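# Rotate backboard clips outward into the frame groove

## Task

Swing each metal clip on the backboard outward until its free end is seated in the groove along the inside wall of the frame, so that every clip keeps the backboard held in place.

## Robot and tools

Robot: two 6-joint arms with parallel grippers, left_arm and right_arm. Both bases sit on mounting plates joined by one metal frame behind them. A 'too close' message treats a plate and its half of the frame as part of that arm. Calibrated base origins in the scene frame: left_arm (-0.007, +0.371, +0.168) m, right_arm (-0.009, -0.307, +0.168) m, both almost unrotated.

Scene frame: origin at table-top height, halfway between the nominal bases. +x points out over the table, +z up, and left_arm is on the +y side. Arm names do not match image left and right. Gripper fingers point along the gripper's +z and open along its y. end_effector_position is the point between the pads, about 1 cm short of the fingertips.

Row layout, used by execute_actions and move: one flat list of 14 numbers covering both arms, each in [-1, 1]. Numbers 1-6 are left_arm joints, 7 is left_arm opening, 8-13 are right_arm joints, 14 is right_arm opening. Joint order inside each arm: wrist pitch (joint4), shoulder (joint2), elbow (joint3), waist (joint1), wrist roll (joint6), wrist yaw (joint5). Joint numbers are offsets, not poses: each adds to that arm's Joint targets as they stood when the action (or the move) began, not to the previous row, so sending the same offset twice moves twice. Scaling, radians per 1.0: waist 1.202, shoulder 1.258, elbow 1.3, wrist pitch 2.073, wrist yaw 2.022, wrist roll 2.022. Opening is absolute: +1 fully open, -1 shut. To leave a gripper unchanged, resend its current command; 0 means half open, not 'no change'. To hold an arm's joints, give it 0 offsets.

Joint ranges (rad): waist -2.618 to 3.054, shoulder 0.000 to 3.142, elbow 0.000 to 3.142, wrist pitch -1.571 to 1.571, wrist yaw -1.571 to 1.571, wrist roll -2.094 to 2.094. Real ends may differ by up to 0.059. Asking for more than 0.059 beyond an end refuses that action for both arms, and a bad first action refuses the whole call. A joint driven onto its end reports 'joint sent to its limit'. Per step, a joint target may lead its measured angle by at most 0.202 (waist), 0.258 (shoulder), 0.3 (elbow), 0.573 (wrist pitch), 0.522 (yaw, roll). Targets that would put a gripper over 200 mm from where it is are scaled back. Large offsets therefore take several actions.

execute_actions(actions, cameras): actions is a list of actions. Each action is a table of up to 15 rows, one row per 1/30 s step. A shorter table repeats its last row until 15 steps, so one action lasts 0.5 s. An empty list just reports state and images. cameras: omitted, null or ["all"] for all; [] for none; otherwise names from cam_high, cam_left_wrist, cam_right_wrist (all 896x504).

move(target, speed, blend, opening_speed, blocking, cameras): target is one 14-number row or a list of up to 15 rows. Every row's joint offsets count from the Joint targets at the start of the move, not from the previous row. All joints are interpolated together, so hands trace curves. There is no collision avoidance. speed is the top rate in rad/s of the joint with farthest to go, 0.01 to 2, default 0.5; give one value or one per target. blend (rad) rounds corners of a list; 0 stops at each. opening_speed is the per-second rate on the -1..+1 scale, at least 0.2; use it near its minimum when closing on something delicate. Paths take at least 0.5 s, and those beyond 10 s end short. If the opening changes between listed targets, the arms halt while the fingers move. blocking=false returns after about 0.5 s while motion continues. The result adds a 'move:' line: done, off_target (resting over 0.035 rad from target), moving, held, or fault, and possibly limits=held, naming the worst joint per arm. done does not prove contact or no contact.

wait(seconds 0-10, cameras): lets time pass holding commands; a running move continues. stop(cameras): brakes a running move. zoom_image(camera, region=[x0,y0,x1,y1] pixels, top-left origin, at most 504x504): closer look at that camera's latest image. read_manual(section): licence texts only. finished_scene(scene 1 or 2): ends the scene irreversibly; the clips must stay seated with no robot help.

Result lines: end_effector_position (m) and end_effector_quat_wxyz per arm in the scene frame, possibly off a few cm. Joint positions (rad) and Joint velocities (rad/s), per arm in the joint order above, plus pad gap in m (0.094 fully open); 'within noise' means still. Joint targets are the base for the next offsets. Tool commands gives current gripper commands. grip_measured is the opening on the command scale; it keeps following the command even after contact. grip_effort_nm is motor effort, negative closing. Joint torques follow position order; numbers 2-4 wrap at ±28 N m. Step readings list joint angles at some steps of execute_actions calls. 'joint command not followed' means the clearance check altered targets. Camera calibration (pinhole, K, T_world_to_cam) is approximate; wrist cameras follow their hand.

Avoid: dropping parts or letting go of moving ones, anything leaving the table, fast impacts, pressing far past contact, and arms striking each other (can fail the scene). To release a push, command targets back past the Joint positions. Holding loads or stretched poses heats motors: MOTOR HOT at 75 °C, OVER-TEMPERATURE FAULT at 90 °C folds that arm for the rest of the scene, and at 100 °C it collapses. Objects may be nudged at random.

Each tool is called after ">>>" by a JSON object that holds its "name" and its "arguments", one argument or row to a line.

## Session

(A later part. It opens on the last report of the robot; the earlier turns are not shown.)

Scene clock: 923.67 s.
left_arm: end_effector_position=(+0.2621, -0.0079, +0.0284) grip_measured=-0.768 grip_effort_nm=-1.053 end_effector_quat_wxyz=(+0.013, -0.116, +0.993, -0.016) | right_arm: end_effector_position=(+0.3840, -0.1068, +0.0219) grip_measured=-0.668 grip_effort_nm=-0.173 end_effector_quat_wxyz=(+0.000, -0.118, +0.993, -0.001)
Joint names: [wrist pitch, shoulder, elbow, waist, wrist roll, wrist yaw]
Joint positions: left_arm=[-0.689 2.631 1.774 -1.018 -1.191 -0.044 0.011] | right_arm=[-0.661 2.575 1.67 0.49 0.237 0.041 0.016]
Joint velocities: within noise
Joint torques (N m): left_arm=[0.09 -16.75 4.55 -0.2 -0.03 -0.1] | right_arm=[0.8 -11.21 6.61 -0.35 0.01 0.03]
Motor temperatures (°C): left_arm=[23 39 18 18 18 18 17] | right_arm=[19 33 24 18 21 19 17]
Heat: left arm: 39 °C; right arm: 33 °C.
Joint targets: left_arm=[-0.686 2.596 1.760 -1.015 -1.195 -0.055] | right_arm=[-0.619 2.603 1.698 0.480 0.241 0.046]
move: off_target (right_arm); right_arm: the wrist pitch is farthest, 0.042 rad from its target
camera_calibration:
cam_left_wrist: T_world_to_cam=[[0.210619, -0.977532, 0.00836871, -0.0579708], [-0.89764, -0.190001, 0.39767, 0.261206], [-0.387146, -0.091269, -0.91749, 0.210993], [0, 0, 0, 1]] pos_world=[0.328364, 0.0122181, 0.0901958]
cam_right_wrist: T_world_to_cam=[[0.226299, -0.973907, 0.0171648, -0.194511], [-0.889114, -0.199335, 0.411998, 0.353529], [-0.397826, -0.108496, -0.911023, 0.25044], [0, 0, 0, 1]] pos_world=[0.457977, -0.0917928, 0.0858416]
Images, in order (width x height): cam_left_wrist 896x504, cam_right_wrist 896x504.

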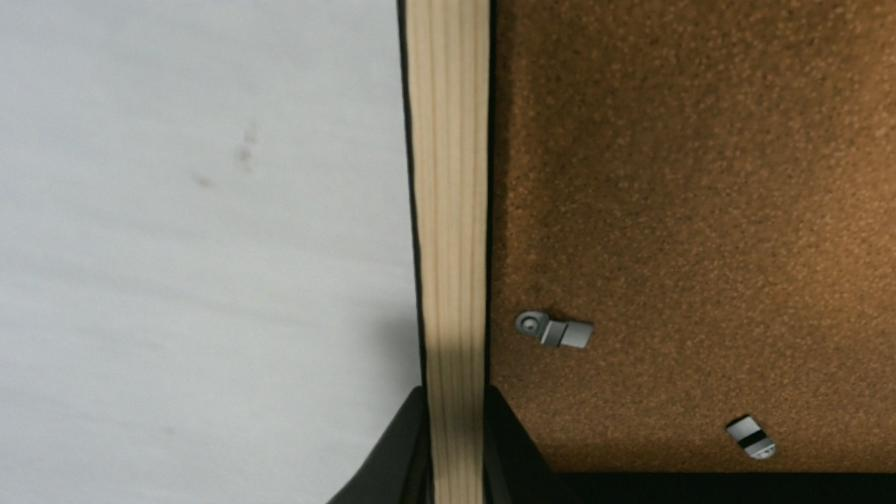

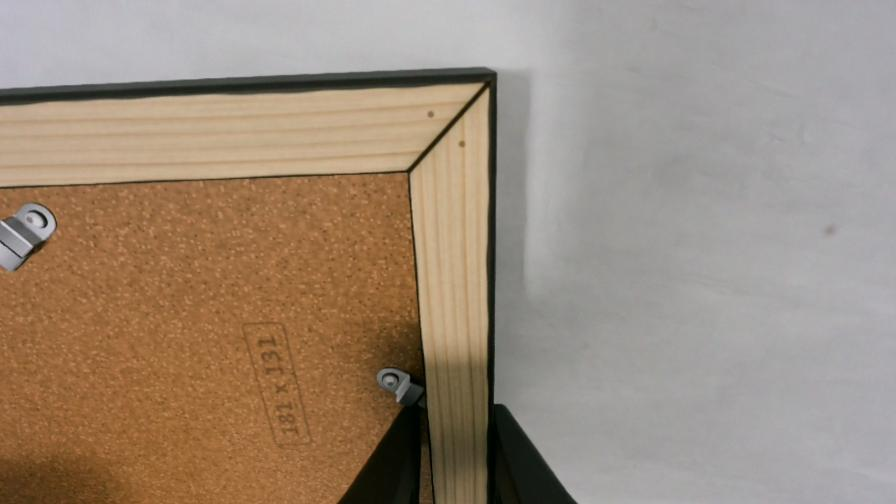

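>>> {"name": "move", "arguments": {
  "target": [0,0,0,0,0,0,-0.8,0,0,0,0,0,0,-0.59],
  "cameras": ["cam_right_wrist"]
}}

>>> {"name": "zoom_image", "arguments": {
  "camera": "cam_right_wrist",
  "region": [330, 320, 560, 490]
}}

Scene clock: 949.50 s.
left_arm: end_effector_position=(+0.2621, -0.0079, +0.0284) grip_measured=-0.768 grip_effort_nm=-1.048 end_effector_quat_wxyz=(+0.013, -0.116, +0.993, -0.016) | right_arm: end_effector_position=(+0.3845, -0.1070, +0.0218) grip_measured=-0.592 grip_effort_nm=0.066 end_effector_quat_wxyz=(+0.000, -0.117, +0.993, +0.000)
Joint names: [wrist pitch, shoulder, elbow, waist, wrist roll, wrist yaw]
Joint positions: left_arm=[-0.689 2.631 1.774 -1.018 -1.191 -0.044 0.011] | right_arm=[-0.66 2.576 1.67 0.489 0.237 0.04 0.019]
Joint velocities: within noise
Joint torques (N m): left_arm=[0.1 -16.94 4.83 -0.14 -0.03 -0.09] | right_arm=[0.79 -11.29 6.57 -0.27 0.01 0.03]
Motor temperatures (°C): left_arm=[22 40 18 18 18 18 18] | right_arm=[18 33 23 18 21 19 17]
Heat: left arm: 40 °C; right arm: 33 °C.
Joint targets: left_arm=[-0.686 2.596 1.760 -1.015 -1.195 -0.055] | right_arm=[-0.619 2.603 1.698 0.480 0.241 0.045]
move: off_target (right_arm); right_arm: the wrist pitch is farthest, 0.041 rad from its target
camera_calibration:
cam_right_wrist: T_world_to_cam=[[0.225127, -0.974189, 0.0165344, -0.194416], [-0.889682, -0.198621, 0.411114, 0.354278], [-0.397219, -0.107263, -0.911434, 0.250421], [0, 0, 0, 1]] pos_world=[0.458435, -0.0921703, 0.0858081]
Images, in order (width x height): cam_right_wrist 896x504.

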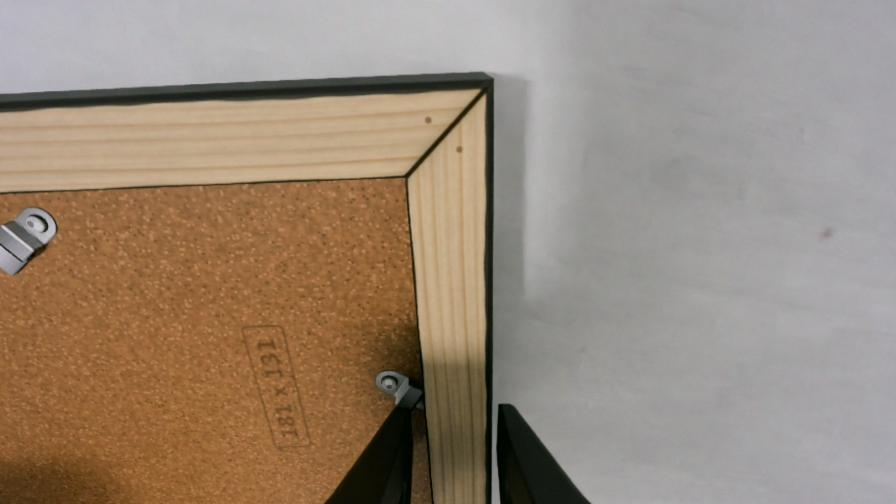

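Scaled by 2.191.

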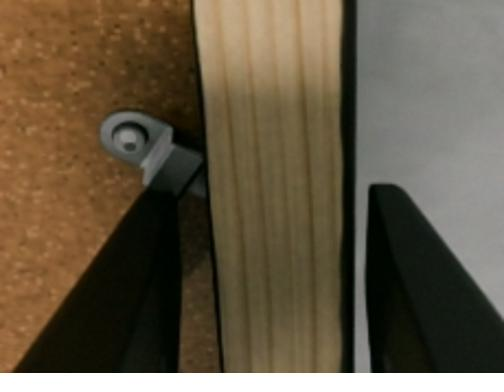

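>>> {"name": "move", "arguments": {
  "target": [0,0,0,0,0,0,-0.8,-0.006,0.0075,0.016,-0.0015,-0.0004,0,-0.59],
  "cameras": ["cam_left_wrist","cam_right_wrist"]
}}

>>> {"name": "zoom_image", "arguments": {
  "camera": "cam_right_wrist",
  "region": [330, 320, 560, 490]
}}

Scene clock: 955.33 s.
left_arm: end_effector_position=(+0.2624, -0.0082, +0.0285) grip_measured=-0.768 grip_effort_nm=-1.057 end_effector_quat_wxyz=(+0.013, -0.117, +0.993, -0.017) | right_arm: end_effector_position=(+0.3861, -0.1062, +0.0219) grip_measured=-0.592 grip_effort_nm=0.061 end_effector_quat_wxyz=(-0.002, -0.118, +0.993, -0.001)
Joint names: [wrist pitch, shoulder, elbow, waist, wrist roll, wrist yaw]
Joint positions: left_arm=[-0.687 2.631 1.774 -1.018 -1.194 -0.044 0.011] | right_arm=[-0.676 2.585 1.69 0.489 0.237 0.04 0.019]
Joint velocities: within noise
Joint torques (N m): left_arm=[0.09 -16.85 4.72 -0.13 0.01 -0.08] | right_arm=[0.82 -11.29 6.6 -0.43 0.02 0.02]
Motor temperatures (°C): left_arm=[22 40 19 18 18 18 18] | right_arm=[18 33 24 18 21 19 17]
Heat: left arm: 40 °C; right arm: 33 °C.
Joint targets: left_arm=[-0.686 2.596 1.760 -1.015 -1.195 -0.055] | right_arm=[-0.632 2.613 1.719 0.478 0.241 0.045]
move: off_target (right_arm); right_arm: the wrist pitch is farthest, 0.044 rad from its target
camera_calibration:
cam_left_wrist: T_world_to_cam=[[0.212926, -0.977017, 0.0100317, -0.0590292], [-0.897718, -0.19157, 0.396741, 0.261459], [-0.385701, -0.093482, -0.917876, 0.21072], [0, 0, 0, 1]] pos_world=[0.32856, 0.0121138, 0.0902755]
cam_right_wrist: T_world_to_cam=[[0.225373, -0.974113, 0.0176426, -0.194095], [-0.887963, -0.197923, 0.415148, 0.355161], [-0.400909, -0.109229, -0.909583, 0.252386], [0, 0, 0, 1]] pos_world=[0.460298, -0.0912077, 0.0855462]
Images, in order (width x height): cam_left_wrist 896x504, cam_right_wrist 896x504.

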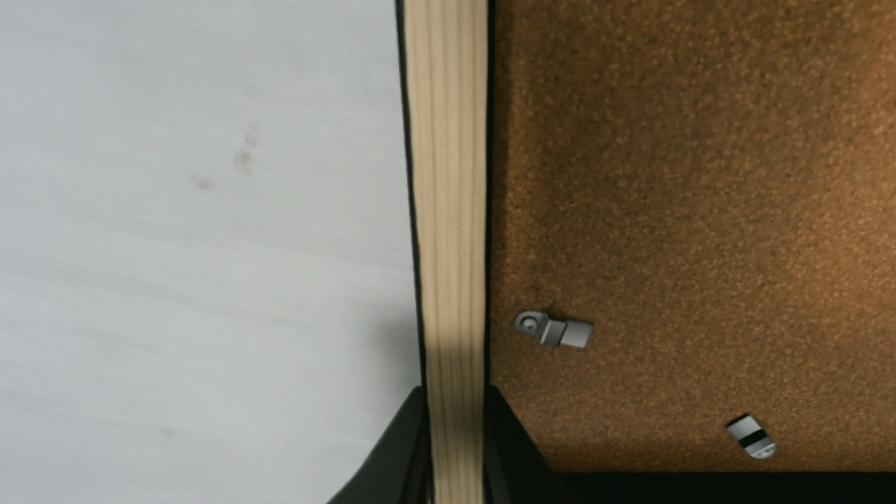

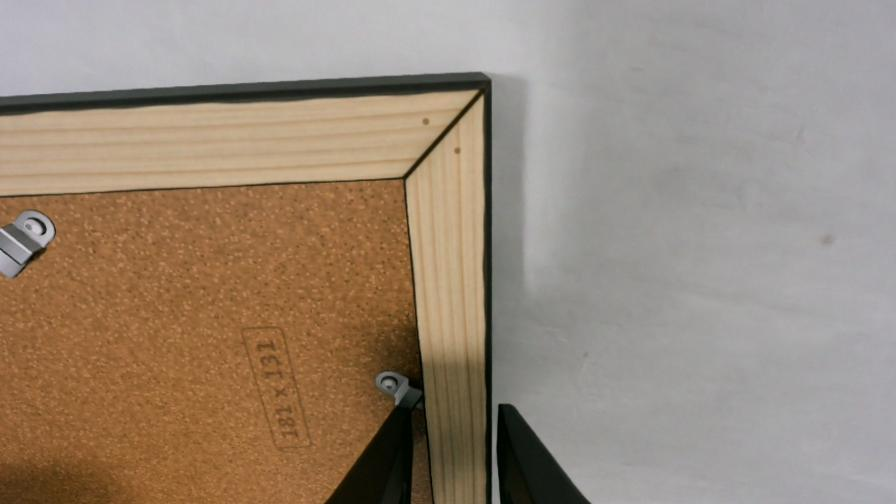

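Scaled by 2.191.

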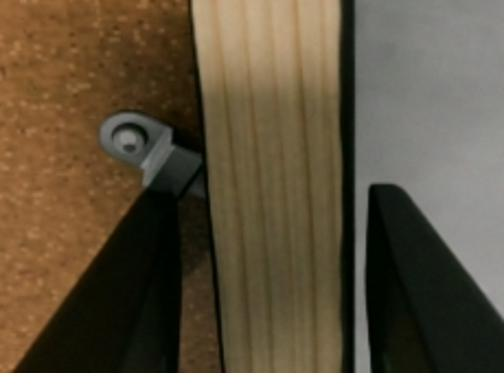

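>>> {"name": "move", "arguments": {
  "target": [0,0,0,0,0,0,-0.8,-0.0048,0,0.0077,-0.001,-0.0004,0,-0.59],
  "cameras": ["cam_right_wrist"]
}}

>>> {"name": "zoom_image", "arguments": {
  "camera": "cam_right_wrist",
  "region": [330, 320, 560, 490]
}}

Scene clock: 963.70 s.
left_arm: end_effector_position=(+0.2624, -0.0082, +0.0285) grip_measured=-0.768 grip_effort_nm=-1.057 end_effector_quat_wxyz=(+0.013, -0.117, +0.993, -0.017) | right_arm: end_effector_position=(+0.3863, -0.1061, +0.0222) grip_measured=-0.592 grip_effort_nm=0.071 end_effector_quat_wxyz=(-0.004, -0.118, +0.993, -0.002)
Joint names: [wrist pitch, shoulder, elbow, waist, wrist roll, wrist yaw]
Joint positions: left_arm=[-0.687 2.631 1.774 -1.018 -1.194 -0.044 0.011] | right_arm=[-0.684 2.588 1.698 0.489 0.237 0.04 0.019]
Joint velocities: within noise
Joint torques (N m): left_arm=[0.09 -16.85 4.77 -0.35 0.02 -0.11] | right_arm=[0.8 -11.62 6.84 -0.54 -0.02 0.04]
Motor temperatures (°C): left_arm=[22 40 19 18 18 18 18] | right_arm=[18 34 24 18 21 19 17]
Heat: left arm: 40 °C; right arm: 34 °C.
Joint targets: left_arm=[-0.686 2.596 1.760 -1.015 -1.195 -0.055] | right_arm=[-0.642 2.612 1.729 0.477 0.240 0.045]
move: off_target (right_arm); right_arm: the wrist pitch is farthest, 0.042 rad from its target
camera_calibration:
cam_right_wrist: T_world_to_cam=[[0.225582, -0.974047, 0.0185653, -0.194149], [-0.886518, -0.197334, 0.418503, 0.354674], [-0.403978, -0.110865, -0.908026, 0.253743], [0, 0, 0, 1]] pos_world=[0.460728, -0.0909894, 0.085578]
Images, in order (width x height): cam_right_wrist 896x504.

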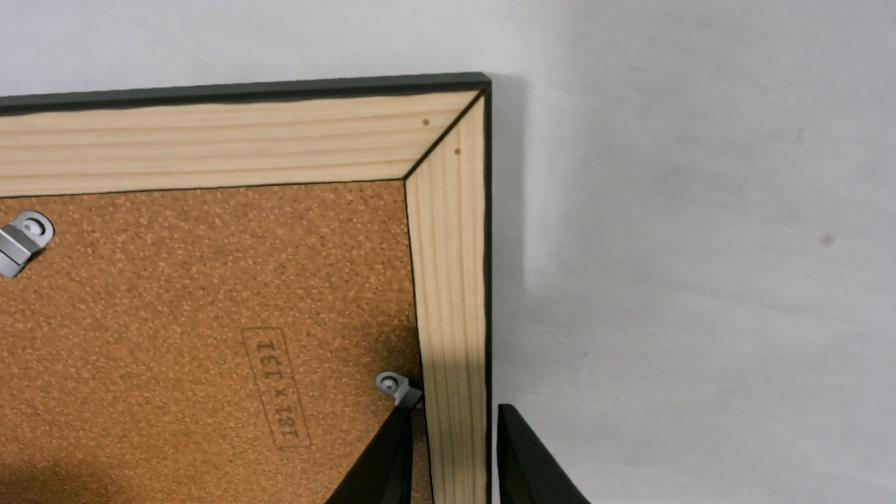

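Scaled by 2.191.

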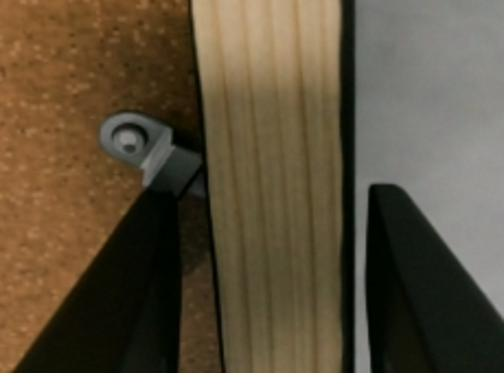

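>>> {"name": "move", "arguments": {
  "target": [0,0,0,0,0,0,-0.8,0,-0.024,0,0,0,0,-0.59],
  "cameras": ["cam_right_wrist"]
}}

>>> {"name": "zoom_image", "arguments": {
  "camera": "cam_right_wrist",
  "region": [330, 320, 560, 490]
}}

Scene clock: 969.07 s.
left_arm: end_effector_position=(+0.2624, -0.0082, +0.0285) grip_measured=-0.768 grip_effort_nm=-1.062 end_effector_quat_wxyz=(+0.013, -0.117, +0.993, -0.017) | right_arm: end_effector_position=(+0.3862, -0.1062, +0.0221) grip_measured=-0.592 grip_effort_nm=0.061 end_effector_quat_wxyz=(-0.004, -0.118, +0.993, -0.002)
Joint names: [wrist pitch, shoulder, elbow, waist, wrist roll, wrist yaw]
Joint positions: left_arm=[-0.687 2.631 1.774 -1.018 -1.194 -0.044 0.011] | right_arm=[-0.685 2.588 1.699 0.489 0.237 0.04 0.019]
Joint velocities: within noise
Joint torques (N m): left_arm=[0.11 -16.92 4.74 -0.14 -0.02 -0.1] | right_arm=[0.81 -14.41 6.82 -0.53 0 0.04]
Motor temperatures (°C): left_arm=[22 40 19 18 18 18 18] | right_arm=[18 34 24 18 21 19 17]
Heat: left arm: 40 °C; right arm: 34 °C.
Joint targets: left_arm=[-0.686 2.596 1.760 -1.015 -1.195 -0.055] | right_arm=[-0.642 2.582 1.729 0.477 0.240 0.045]
move: off_target (right_arm); right_arm: the wrist pitch is farthest, 0.043 rad from its target
camera_calibration:
cam_right_wrist: T_world_to_cam=[[0.225624, -0.974034, 0.0187497, -0.194196], [-0.886228, -0.197216, 0.419173, 0.354474], [-0.404591, -0.111192, -0.907713, 0.253806], [0, 0, 0, 1]] pos_world=[0.460647, -0.0910245, 0.0854381]
Images, in order (width x height): cam_right_wrist 896x504.

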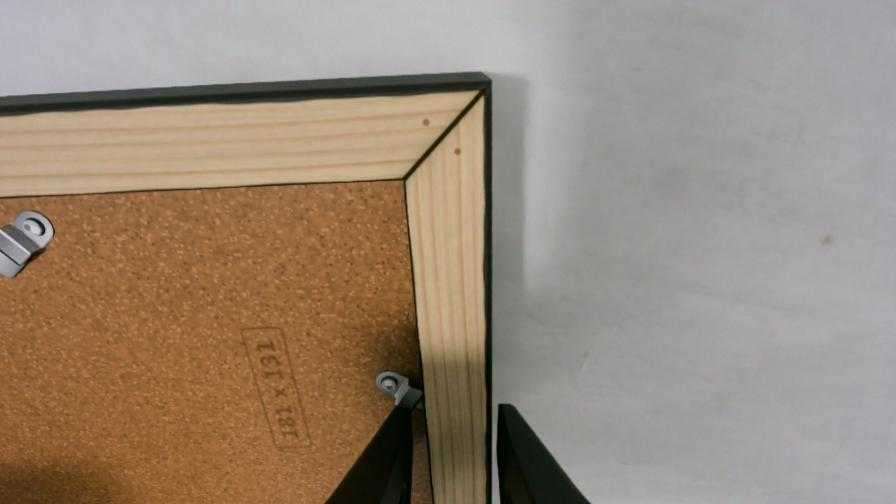

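Scaled by 2.191.

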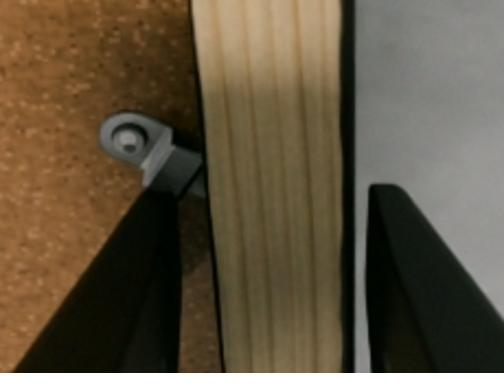

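>>> {"name": "move", "arguments": {
  "target": [0,0,0,0,0,0,-0.8,0,-0.030,0,0,0,0,-0.59],
  "cameras": ["cam_right_wrist"],
  "speed": 0.05
}}

>>> {"name": "zoom_image", "arguments": {
  "camera": "cam_right_wrist",
  "region": [330, 320, 560, 490]
}}

Scene clock: 974.27 s.
left_arm: end_effector_position=(+0.2624, -0.0082, +0.0285) grip_measured=-0.768 grip_effort_nm=-1.053 end_effector_quat_wxyz=(+0.013, -0.117, +0.993, -0.017) | right_arm: end_effector_position=(+0.3869, -0.1058, +0.0224) grip_measured=-0.592 grip_effort_nm=0.066 end_effector_quat_wxyz=(-0.003, -0.118, +0.993, -0.001)
Joint names: [wrist pitch, shoulder, elbow, waist, wrist roll, wrist yaw]
Joint positions: left_arm=[-0.687 2.631 1.774 -1.018 -1.194 -0.044 0.011] | right_arm=[-0.683 2.587 1.699 0.489 0.237 0.04 0.019]
Joint velocities: within noise
Joint torques (N m): left_arm=[0.1 -16.83 4.68 -0.18 0.01 -0.08] | right_arm=[0.77 -18.06 6.8 -0.57 0 0.04]
Motor temperatures (°C): left_arm=[22 40 19 18 18 18 19] | right_arm=[18 34 24 18 21 19 17]
Heat: left arm: 40 °C; right arm: 34 °C.
Joint targets: left_arm=[-0.686 2.596 1.760 -1.015 -1.195 -0.055] | right_arm=[-0.642 2.544 1.729 0.477 0.240 0.045]
move: off_target (right_arm); right_arm: the shoulder is farthest, 0.043 rad from its target
camera_calibration:
cam_right_wrist: T_world_to_cam=[[0.225456, -0.974087, 0.0180118, -0.193952], [-0.887387, -0.197688, 0.41649, 0.355479], [-0.402137, -0.109884, -0.908962, 0.253629], [0, 0, 0, 1]] pos_world=[0.461169, -0.0907824, 0.085979]
Images, in order (width x height): cam_right_wrist 896x504.

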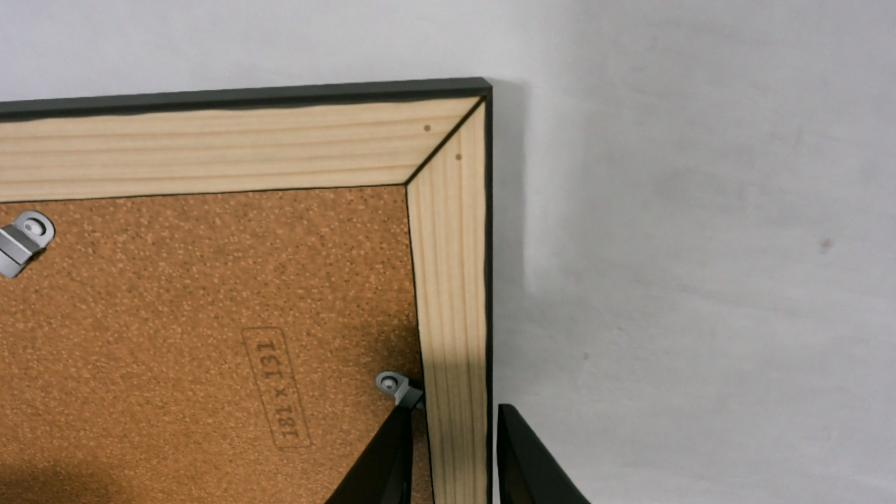

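Scaled by 2.191.

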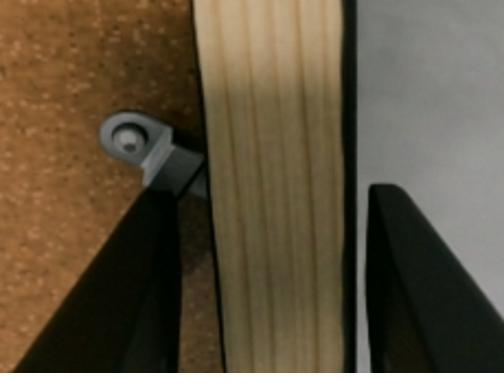

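>>> {"name": "move", "arguments": {
  "target": [0,0,0,0,0,0,-0.8,0,-0.004,0,0,0,0,-0.59],
  "cameras": ["cam_right_wrist"],
  "speed": 0.05
}}

>>> {"name": "zoom_image", "arguments": {
  "camera": "cam_right_wrist",
  "region": [330, 320, 560, 490]
}}

Scene clock: 978.53 s.
left_arm: end_effector_position=(+0.2624, -0.0082, +0.0285) grip_measured=-0.768 grip_effort_nm=-1.067 end_effector_quat_wxyz=(+0.013, -0.117, +0.993, -0.017) | right_arm: end_effector_position=(+0.3870, -0.1058, +0.0226) grip_measured=-0.592 grip_effort_nm=0.061 end_effector_quat_wxyz=(-0.002, -0.118, +0.993, -0.001)
Joint names: [wrist pitch, shoulder, elbow, waist, wrist roll, wrist yaw]
Joint positions: left_arm=[-0.687 2.631 1.774 -1.018 -1.194 -0.044 0.011] | right_arm=[-0.682 2.587 1.699 0.489 0.237 0.04 0.019]
Joint velocities: within noise
Joint torques (N m): left_arm=[0.09 -16.83 4.72 -0.21 -0.02 -0.1] | right_arm=[0.79 -18.5 6.8 -0.55 0 0.04]
Motor temperatures (°C): left_arm=[22 40 19 18 18 18 19] | right_arm=[18 35 24 18 21 19 17]
Heat: left arm: 40 °C; right arm: 35 °C.
Joint targets: left_arm=[-0.686 2.596 1.760 -1.015 -1.195 -0.055] | right_arm=[-0.642 2.540 1.729 0.477 0.240 0.045]
move: off_target (right_arm); right_arm: the shoulder is farthest, 0.048 rad from its target
camera_calibration:
cam_right_wrist: T_world_to_cam=[[0.225415, -0.9741, 0.0178272, -0.193895], [-0.887675, -0.197805, 0.415819, 0.3557], [-0.401523, -0.109557, -0.909273, 0.25366], [0, 0, 0, 1]] pos_world=[0.461303, -0.0907235, 0.0861956]
Images, in order (width x height): cam_right_wrist 896x504.

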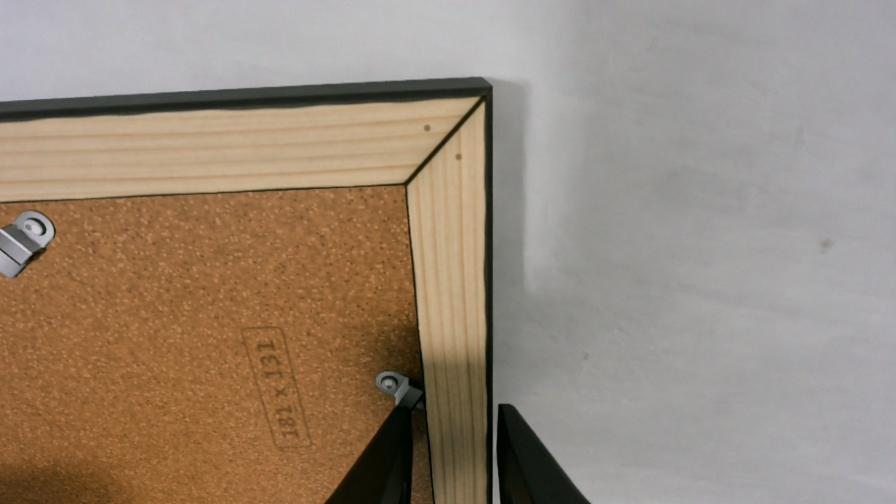

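Scaled by 2.191.

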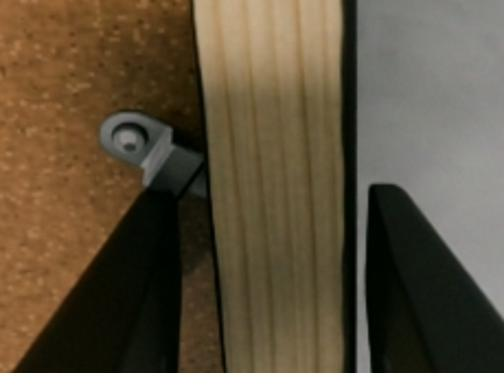

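>>> {"name": "move", "arguments": {
  "target": [
    [0,0,0,0,0,0,-0.8,-0.0145,0,0,0,0,0,-0.59],
    [0,0,0,0,0,0,-0.8,-0.0145,0.002,0.004,0.0042,0.0025,0,-0.49]
  ],
  "cameras": ["cam_right_wrist"],
  "opening_speed": 0.3
}}

>>> {"name": "zoom_image", "arguments": {
  "camera": "cam_right_wrist",
  "region": [330, 320, 560, 490]
}}

Scene clock: 1021.17 s.
left_arm: end_effector_position=(+0.2624, -0.0082, +0.0285) grip_measured=-0.768 grip_effort_nm=-1.057 end_effector_quat_wxyz=(+0.013, -0.117, +0.993, -0.017) | right_arm: end_effector_position=(+0.3900, -0.1043, +0.0243) grip_measured=-0.492 grip_effort_nm=0.061 end_effector_quat_wxyz=(+0.001, -0.117, +0.993, +0.000)
Joint names: [wrist pitch, shoulder, elbow, waist, wrist roll, wrist yaw]
Joint positions: left_arm=[-0.687 2.631 1.774 -1.018 -1.194 -0.044 0.011] | right_arm=[-0.683 2.587 1.707 0.489 0.237 0.04 0.024]
Joint velocities: within noise
Joint torques (N m): left_arm=[0.06 -16.85 4.78 -0.29 0 -0.09] | right_arm=[0.48 -18.25 6.57 -0.06 0.04 0.03]
Motor temperatures (°C): left_arm=[22 42 19 18 18 18 19] | right_arm=[18 37 24 18 21 19 17]
Heat: left arm: 42 °C; right arm: 37 °C.
Joint targets: left_arm=[-0.686 2.596 1.760 -1.015 -1.195 -0.055] | right_arm=[-0.672 2.542 1.734 0.482 0.245 0.045]
move: off_target (right_arm); target 2's new numbers were sent with right_arm's shoulder 0.044 rad from that target; right_arm: the shoulder is farthest, 0.044 rad from its target
camera_calibration:
cam_right_wrist: T_world_to_cam=[[0.224242, -0.974404, 0.0158853, -0.192725], [-0.890829, -0.198345, 0.408758, 0.359241], [-0.395144, -0.105812, -0.912505, 0.254508], [0, 0, 0, 1]] pos_world=[0.463807, -0.0896083, 0.0884581]
Images, in order (width x height): cam_right_wrist 896x504.

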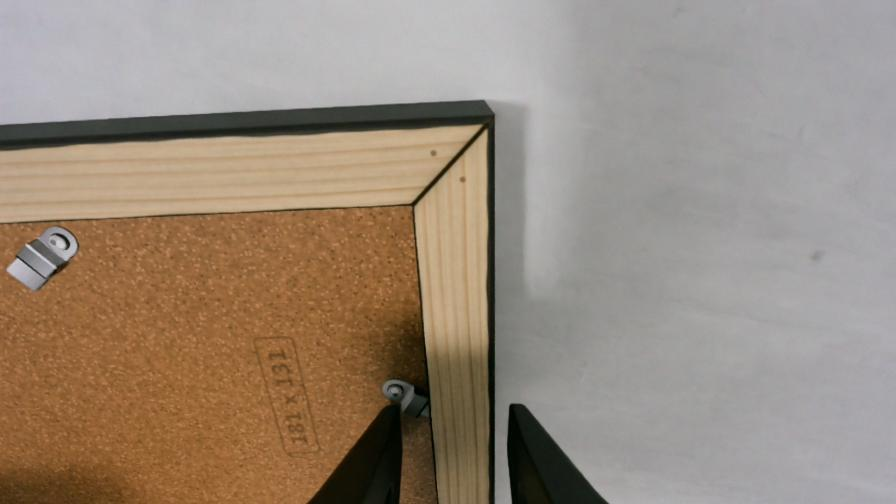

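Scaled by 2.191.

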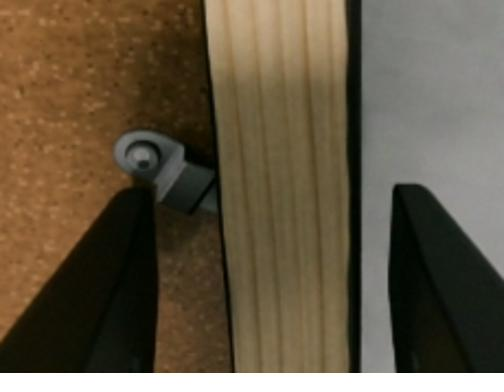

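>>> {"name": "move", "arguments": {
  "target": [0,0,0,0,0,0,-0.8,0,0.06,0,0,0,0,-0.49],
  "cameras": [],
  "speed": 0.1
}}

Scene clock: 1028.83 s.
left_arm: end_effector_position=(+0.2624, -0.0082, +0.0285) grip_measured=-0.768 grip_effort_nm=-1.062 end_effector_quat_wxyz=(+0.013, -0.117, +0.993, -0.017) | right_arm: end_effector_position=(+0.3904, -0.1040, +0.0223) grip_measured=-0.492 grip_effort_nm=0.061 end_effector_quat_wxyz=(+0.001, -0.116, +0.993, +0.000)
Joint names: [wrist pitch, shoulder, elbow, waist, wrist roll, wrist yaw]
Joint positions: left_arm=[-0.687 2.631 1.774 -1.018 -1.194 -0.044 0.011] | right_arm=[-0.68 2.593 1.711 0.489 0.239 0.04 0.024]
Joint velocities: within noise
Joint torques (N m): left_arm=[0.06 -16.8 4.68 -0.25 -0.01 -0.1] | right_arm=[0.47 -11.78 6.31 -0.06 0.02 0.04]
Motor temperatures (°C): left_arm=[22 42 19 18 18 18 19] | right_arm=[18 37 24 18 21 19 17]
Heat: left arm: 42 °C; right arm: 37 °C.
Joint targets: left_arm=[-0.686 2.596 1.760 -1.015 -1.195 -0.055] | right_arm=[-0.672 2.617 1.734 0.482 0.245 0.045]
move: done
No camera images: "cameras" was empty.

>>> {"name": "wait", "arguments": {
  "seconds": 0.1,
  "cameras": ["cam_right_wrist"]
}}

>>> {"name": "zoom_image", "arguments": {
  "camera": "cam_right_wrist",
  "region": [330, 320, 560, 490]
}}

Scene clock: 1031.83 s.
left_arm: end_effector_position=(+0.2624, -0.0082, +0.0285) grip_measured=-0.768 grip_effort_nm=-1.057 end_effector_quat_wxyz=(+0.013, -0.117, +0.993, -0.017) | right_arm: end_effector_position=(+0.3904, -0.1040, +0.0223) grip_measured=-0.492 grip_effort_nm=0.061 end_effector_quat_wxyz=(+0.001, -0.116, +0.993, +0.000)
Joint names: [wrist pitch, shoulder, elbow, waist, wrist roll, wrist yaw]
Joint positions: left_arm=[-0.687 2.631 1.774 -1.018 -1.194 -0.044 0.011] | right_arm=[-0.68 2.593 1.711 0.489 0.24 0.04 0.024]
Joint velocities: within noise
Joint torques (N m): left_arm=[0.11 -16.88 4.67 -0.1 0 -0.09] | right_arm=[0.45 -11.75 6.3 -0.03 0.02 0.04]
Motor temperatures (°C): left_arm=[22 42 19 18 18 18 19] | right_arm=[18 37 24 18 21 19 17]
Heat: left arm: 42 °C; right arm: 37 °C.
Joint targets: left_arm=[-0.686 2.596 1.760 -1.015 -1.195 -0.055] | right_arm=[-0.672 2.617 1.734 0.482 0.245 0.045]
Tool commands: left_gripper/opening=-0.8 right_gripper/opening=-0.49
wait: 0.10 s; at rest from the start
camera_calibration:
cam_right_wrist: T_world_to_cam=[[0.222011, -0.974915, 0.0158791, -0.191681], [-0.89128, -0.196308, 0.408758, 0.360855], [-0.395387, -0.104902, -0.912505, 0.253059], [0, 0, 0, 1]] pos_world=[0.464235, -0.0894873, 0.0864589]
Images, in order (width x height): cam_right_wrist 896x504.

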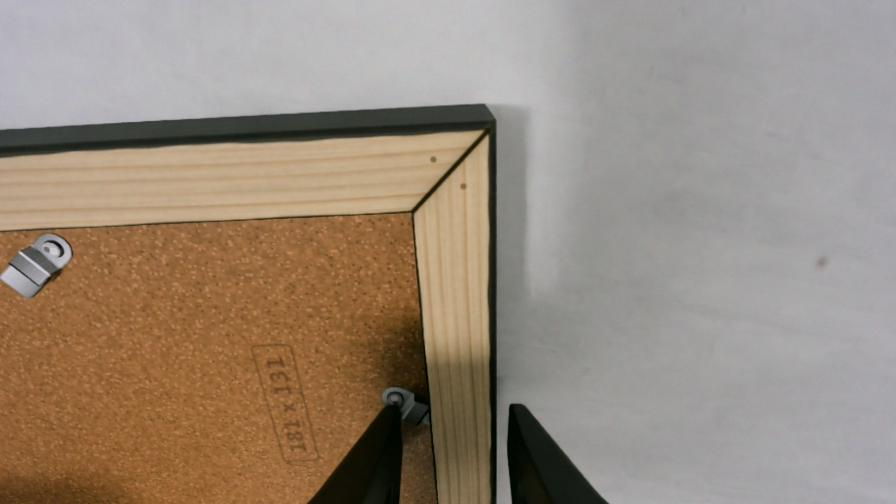

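Scaled by 2.191.

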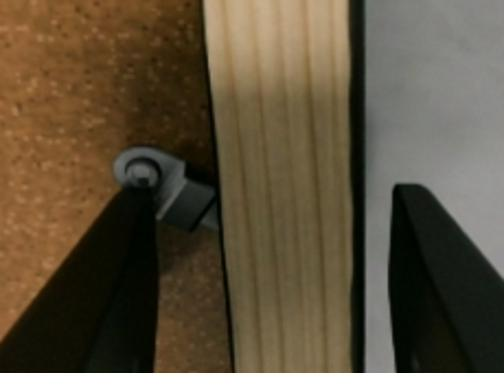

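>>> {"name": "move", "arguments": {
  "target": [0,0,0,0,0,0,-0.8,0,0,0,0,0,0,-0.62],
  "cameras": ["cam_right_wrist"],
  "opening_speed": 0.2
}}

>>> {"name": "zoom_image", "arguments": {
  "camera": "cam_right_wrist",
  "region": [330, 320, 560, 490]
}}

Scene clock: 1035.77 s.
left_arm: end_effector_position=(+0.2624, -0.0082, +0.0285) grip_measured=-0.768 grip_effort_nm=-1.062 end_effector_quat_wxyz=(+0.013, -0.117, +0.993, -0.017) | right_arm: end_effector_position=(+0.3903, -0.1034, +0.0223) grip_measured=-0.616 grip_effort_nm=-0.266 end_effector_quat_wxyz=(+0.001, -0.115, +0.993, +0.003)
Joint names: [wrist pitch, shoulder, elbow, waist, wrist roll, wrist yaw]
Joint positions: left_arm=[-0.687 2.631 1.774 -1.018 -1.194 -0.044 0.011] | right_arm=[-0.679 2.593 1.711 0.488 0.24 0.035 0.018]
Joint velocities: within noise
Joint torques (N m): left_arm=[0.09 -16.85 4.63 -0.24 0.01 -0.1] | right_arm=[0.45 -11.74 6.3 0.06 0.02 0.1]
Motor temperatures (°C): left_arm=[22 42 19 18 18 18 19] | right_arm=[18 36 24 18 21 19 17]
Heat: left arm: 42 °C; right arm: 36 °C.
Joint targets: left_arm=[-0.686 2.596 1.760 -1.015 -1.195 -0.055] | right_arm=[-0.672 2.617 1.734 0.482 0.245 0.046]
move: done
camera_calibration:
cam_right_wrist: T_world_to_cam=[[0.221278, -0.975154, 0.0105264, -0.190664], [-0.890708, -0.197697, 0.409335, 0.360504], [-0.397083, -0.0999526, -0.912324, 0.25424], [0, 0, 0, 1]] pos_world=[0.464248, -0.0892439, 0.0863898]
Images, in order (width x height): cam_right_wrist 896x504.

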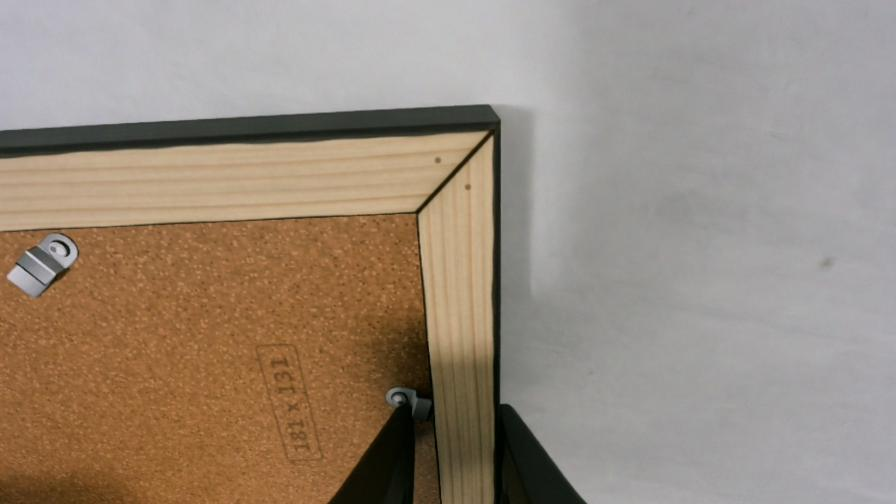

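Scaled by 2.191.

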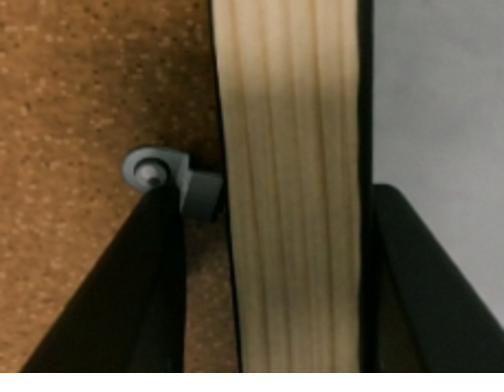

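>>> {"name": "move", "arguments": {
  "target": [0,0,0,0,0,0,-0.8,0,0,0,0,0,0,-0.68],
  "cameras": ["cam_right_wrist"],
  "opening_speed": 0.2
}}

>>> {"name": "zoom_image", "arguments": {
  "camera": "cam_right_wrist",
  "region": [330, 320, 560, 490]
}}

Scene clock: 1040.67 s.
left_arm: end_effector_position=(+0.2625, -0.0081, +0.0285) grip_measured=-0.768 grip_effort_nm=-1.048 end_effector_quat_wxyz=(+0.013, -0.117, +0.993, -0.017) | right_arm: end_effector_position=(+0.3904, -0.1043, +0.0222) grip_measured=-0.679 grip_effort_nm=-0.081 end_effector_quat_wxyz=(+0.000, -0.116, +0.993, +0.002)
Joint names: [wrist pitch, shoulder, elbow, waist, wrist roll, wrist yaw]
Joint positions: left_arm=[-0.687 2.631 1.774 -1.017 -1.194 -0.044 0.011] | right_arm=[-0.681 2.593 1.711 0.487 0.237 0.036 0.015]
Joint velocities: within noise
Joint torques (N m): left_arm=[0.09 -16.92 4.77 -0.28 0.02 -0.09] | right_arm=[0.47 -11.75 6.34 0.16 0.04 0.08]
Motor temperatures (°C): left_arm=[22 43 19 18 18 18 19] | right_arm=[18 35 24 18 21 19 17]
Heat: left arm: 43 °C; right arm: 35 °C.
Joint targets: left_arm=[-0.686 2.596 1.760 -1.015 -1.195 -0.055] | right_arm=[-0.672 2.617 1.734 0.482 0.245 0.046]
move: done
camera_calibration:
cam_right_wrist: T_world_to_cam=[[0.222814, -0.974788, 0.011943, -0.192189], [-0.890178, -0.198449, 0.410123, 0.360156], [-0.397413, -0.102012, -0.911952, 0.254084], [0, 0, 0, 1]] pos_world=[0.464402, -0.0899516, 0.0862992]
Images, in order (width x height): cam_right_wrist 896x504.

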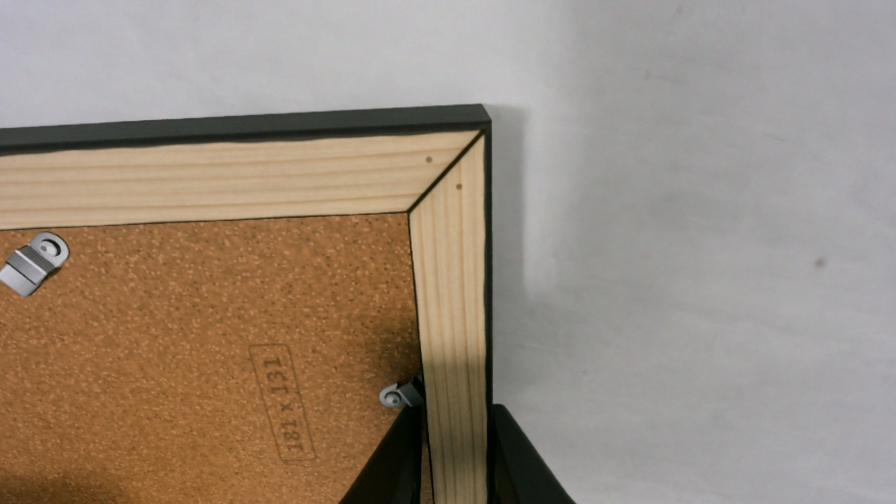

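Scaled by 2.191.

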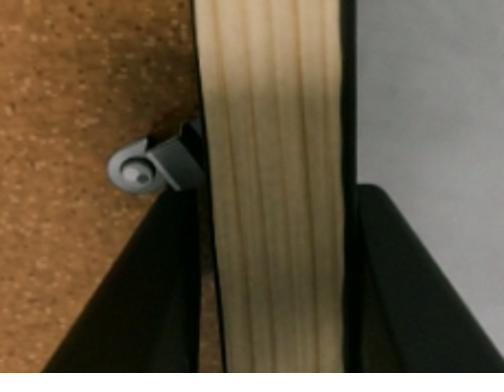

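>>> {"name": "zoom_image", "arguments": {
  "camera": "cam_right_wrist",
  "region": [370, 360, 450, 420]
}}

Scaled by 6.300.

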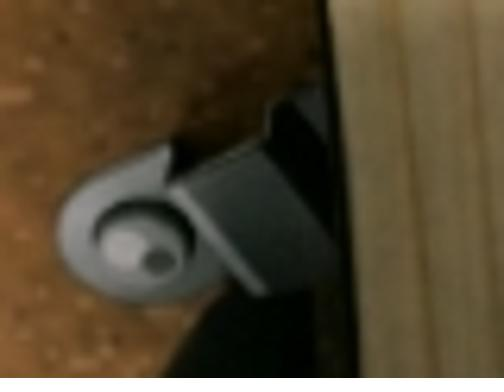

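>>> {"name": "move", "arguments": {
  "target": [
    [0,0,0,0,0,0,-0.8,0,0,0,0,0,0,-0.48],
    [0,0,0,0,0,0,-0.8,-0.0178,-0.0715,0,0,0,0,-0.48],
    [0,0,0,0,0,0,-0.8,-0.0569,0.0509,0.117,-0.0083,-0.0051,0,-0.48]
  ],
  "cameras": ["cam_right_wrist","cam_left_wrist"],
  "speed": 0.2
}}

Scene clock: 1072.43 s.
left_arm: end_effector_position=(+0.2625, -0.0081, +0.0285) grip_measured=-0.768 grip_effort_nm=-1.053 end_effector_quat_wxyz=(+0.013, -0.117, +0.993, -0.017) | right_arm: end_effector_position=(+0.4071, -0.1009, +0.0229) grip_measured=-0.482 grip_effort_nm=0.061 end_effector_quat_wxyz=(-0.007, -0.112, +0.994, -0.002)
Joint names: [wrist pitch, shoulder, elbow, waist, wrist roll, wrist yaw]
Joint positions: left_arm=[-0.687 2.631 1.774 -1.017 -1.194 -0.044 0.011] | right_arm=[-0.778 2.663 1.861 0.478 0.238 0.039 0.024]
Joint velocities: within noise
Joint torques (N m): left_arm=[0.06 -16.83 4.72 -0.21 0.04 -0.09] | right_arm=[0.24 -12.82 6.57 0.08 -0.05 0.04]
Motor temperatures (°C): left_arm=[21 44 19 18 18 18 20] | right_arm=[18 34 24 18 21 19 17]
Heat: left arm: 44 °C; right arm: 34 °C.
Joint targets: left_arm=[-0.686 2.596 1.760 -1.015 -1.195 -0.055] | right_arm=[-0.790 2.682 1.886 0.472 0.235 0.046]
move: done
camera_calibration:
cam_left_wrist: T_world_to_cam=[[0.213298, -0.976936, 0.010021, -0.0590549], [-0.89764, -0.191915, 0.396751, 0.261586], [-0.385677, -0.0936215, -0.917872, 0.210771], [0, 0, 0, 1]] pos_world=[0.328696, 0.0122423, 0.0902682]
cam_right_wrist: T_world_to_cam=[[0.214379, -0.976558, 0.0193827, -0.189532], [-0.886301, -0.186149, 0.424051, 0.374794], [-0.410502, -0.108086, -0.905431, 0.266277], [0, 0, 0, 1]] pos_world=[0.482119, -0.0865406, 0.0858373]
Images, in order (width x height): cam_left_wrist 896x504, cam_right_wrist 896x504.

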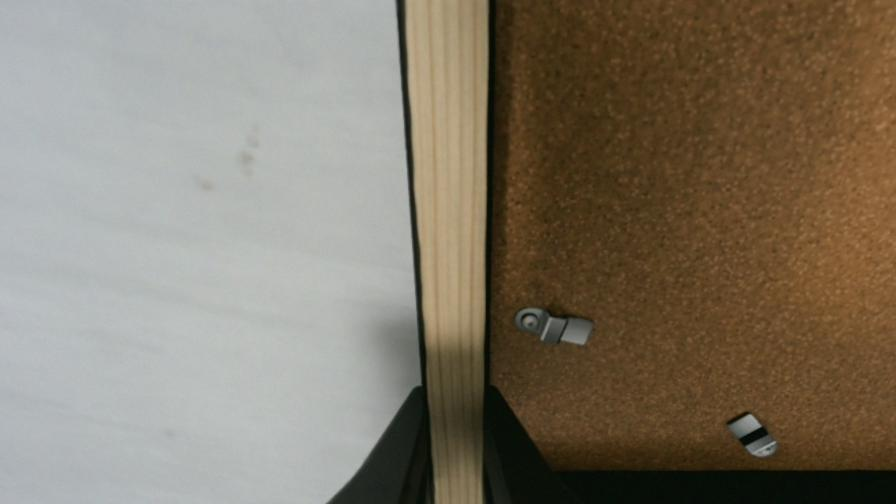

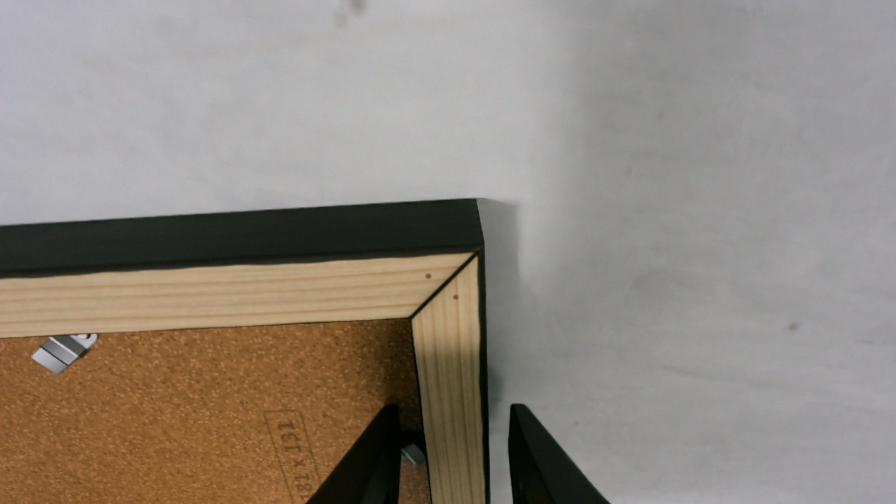

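>>> {"name": "zoom_image", "arguments": {
  "camera": "cam_right_wrist",
  "region": [360, 390, 500, 504]
}}

Scaled by 3.600.

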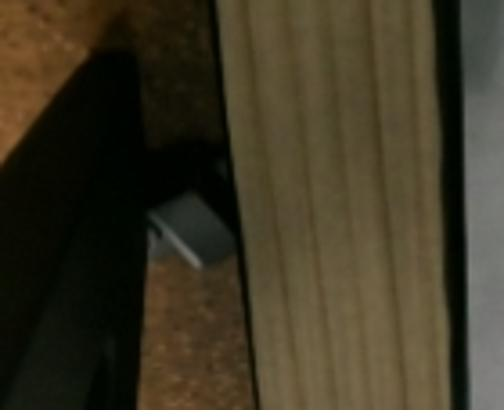

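>>> {"name": "move", "arguments": {
  "target": [0,0,0,0,0,0,-0.8,-0.0081,0.0118,0.0255,-0.0024,-0.0014,0,-0.48],
  "cameras": ["cam_right_wrist"],
  "speed": 0.2
}}

>>> {"name": "zoom_image", "arguments": {
  "camera": "cam_right_wrist",
  "region": [360, 390, 500, 504]
}}

Scene clock: 1083.13 s.
left_arm: end_effector_position=(+0.2625, -0.0081, +0.0285) grip_measured=-0.768 grip_effort_nm=-1.057 end_effector_quat_wxyz=(+0.013, -0.117, +0.993, -0.017) | right_arm: end_effector_position=(+0.4098, -0.0996, +0.0231) grip_measured=-0.482 grip_effort_nm=0.061 end_effector_quat_wxyz=(-0.008, -0.112, +0.994, -0.003)
Joint names: [wrist pitch, shoulder, elbow, waist, wrist roll, wrist yaw]
Joint positions: left_arm=[-0.687 2.631 1.774 -1.017 -1.194 -0.044 0.011] | right_arm=[-0.798 2.677 1.892 0.478 0.238 0.039 0.024]
Joint velocities: within noise
Joint torques (N m): left_arm=[0.11 -16.8 4.75 -0.1 0 -0.1] | right_arm=[0.24 -12.85 6.82 -0.18 -0.09 0.05]
Motor temperatures (°C): left_arm=[21 44 19 18 18 18 20] | right_arm=[18 36 24 18 21 19 17]
Heat: left arm: 44 °C; right arm: 36 °C.
Joint targets: left_arm=[-0.686 2.596 1.760 -1.015 -1.195 -0.055] | right_arm=[-0.806 2.696 1.919 0.469 0.232 0.046]
move: done
camera_calibration:
cam_right_wrist: T_world_to_cam=[[0.214572, -0.976499, 0.020215, -0.188904], [-0.884969, -0.185619, 0.427055, 0.376793], [-0.413267, -0.109524, -0.904, 0.268663], [0, 0, 0, 1]] pos_world=[0.485013, -0.0850995, 0.0857783]
Images, in order (width x height): cam_right_wrist 896x504.

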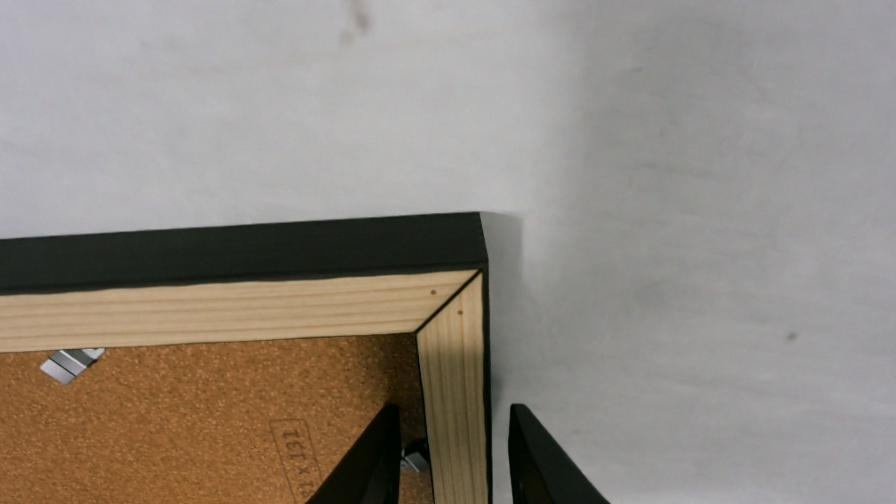

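Scaled by 3.600.

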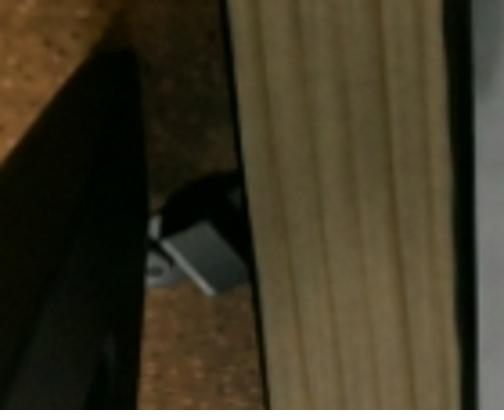

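>>> {"name": "move", "arguments": {
  "target": [0,0,0,0,0,0,-0.8,0.0155,0,0,-0.001,0,0,-0.48],
  "cameras": ["cam_right_wrist"],
  "speed": 0.2
}}

>>> {"name": "zoom_image", "arguments": {
  "camera": "cam_right_wrist",
  "region": [360, 390, 500, 504]
}}

Scene clock: 1089.33 s.
left_arm: end_effector_position=(+0.2625, -0.0081, +0.0285) grip_measured=-0.768 grip_effort_nm=-1.067 end_effector_quat_wxyz=(+0.013, -0.117, +0.993, -0.017) | right_arm: end_effector_position=(+0.4121, -0.1001, +0.0231) grip_measured=-0.482 grip_effort_nm=0.066 end_effector_quat_wxyz=(-0.005, -0.110, +0.994, -0.002)
Joint names: [wrist pitch, shoulder, elbow, waist, wrist roll, wrist yaw]
Joint positions: left_arm=[-0.687 2.631 1.774 -1.017 -1.194 -0.044 0.011] | right_arm=[-0.791 2.677 1.892 0.475 0.238 0.039 0.024]
Joint velocities: within noise
Joint torques (N m): left_arm=[0.1 -16.91 4.59 -0.35 0.02 -0.09] | right_arm=[0.52 -12.9 6.82 -0.03 -0.1 0.04]
Motor temperatures (°C): left_arm=[21 44 19 18 18 18 20] | right_arm=[18 36 25 18 21 19 17]
Heat: left arm: 44 °C; right arm: 36 °C.
Joint targets: left_arm=[-0.686 2.596 1.760 -1.015 -1.195 -0.055] | right_arm=[-0.775 2.696 1.919 0.468 0.232 0.046]
move: done
camera_calibration:
cam_right_wrist: T_world_to_cam=[[0.21119, -0.97727, 0.0185034, -0.188497], [-0.888294, -0.183994, 0.420809, 0.3804], [-0.407839, -0.105307, -0.906961, 0.267805], [0, 0, 0, 1]] pos_world=[0.486937, -0.0860189, 0.0863004]
Images, in order (width x height): cam_right_wrist 896x504.

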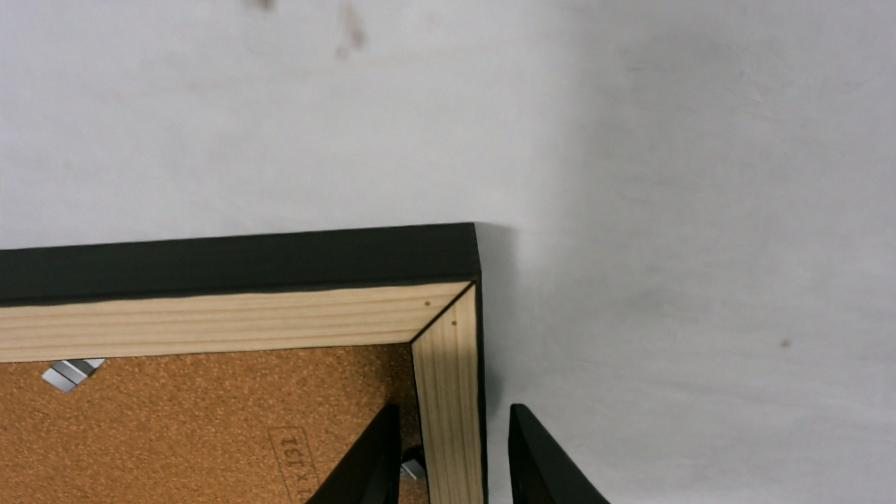

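Scaled by 3.600.

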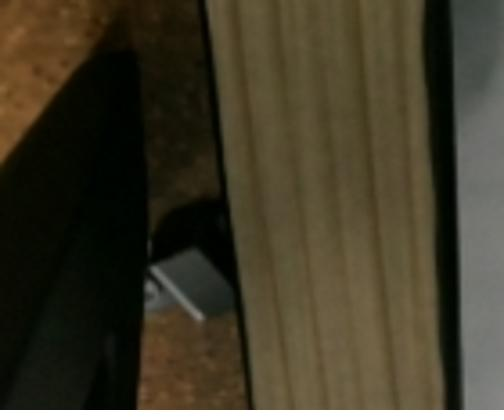

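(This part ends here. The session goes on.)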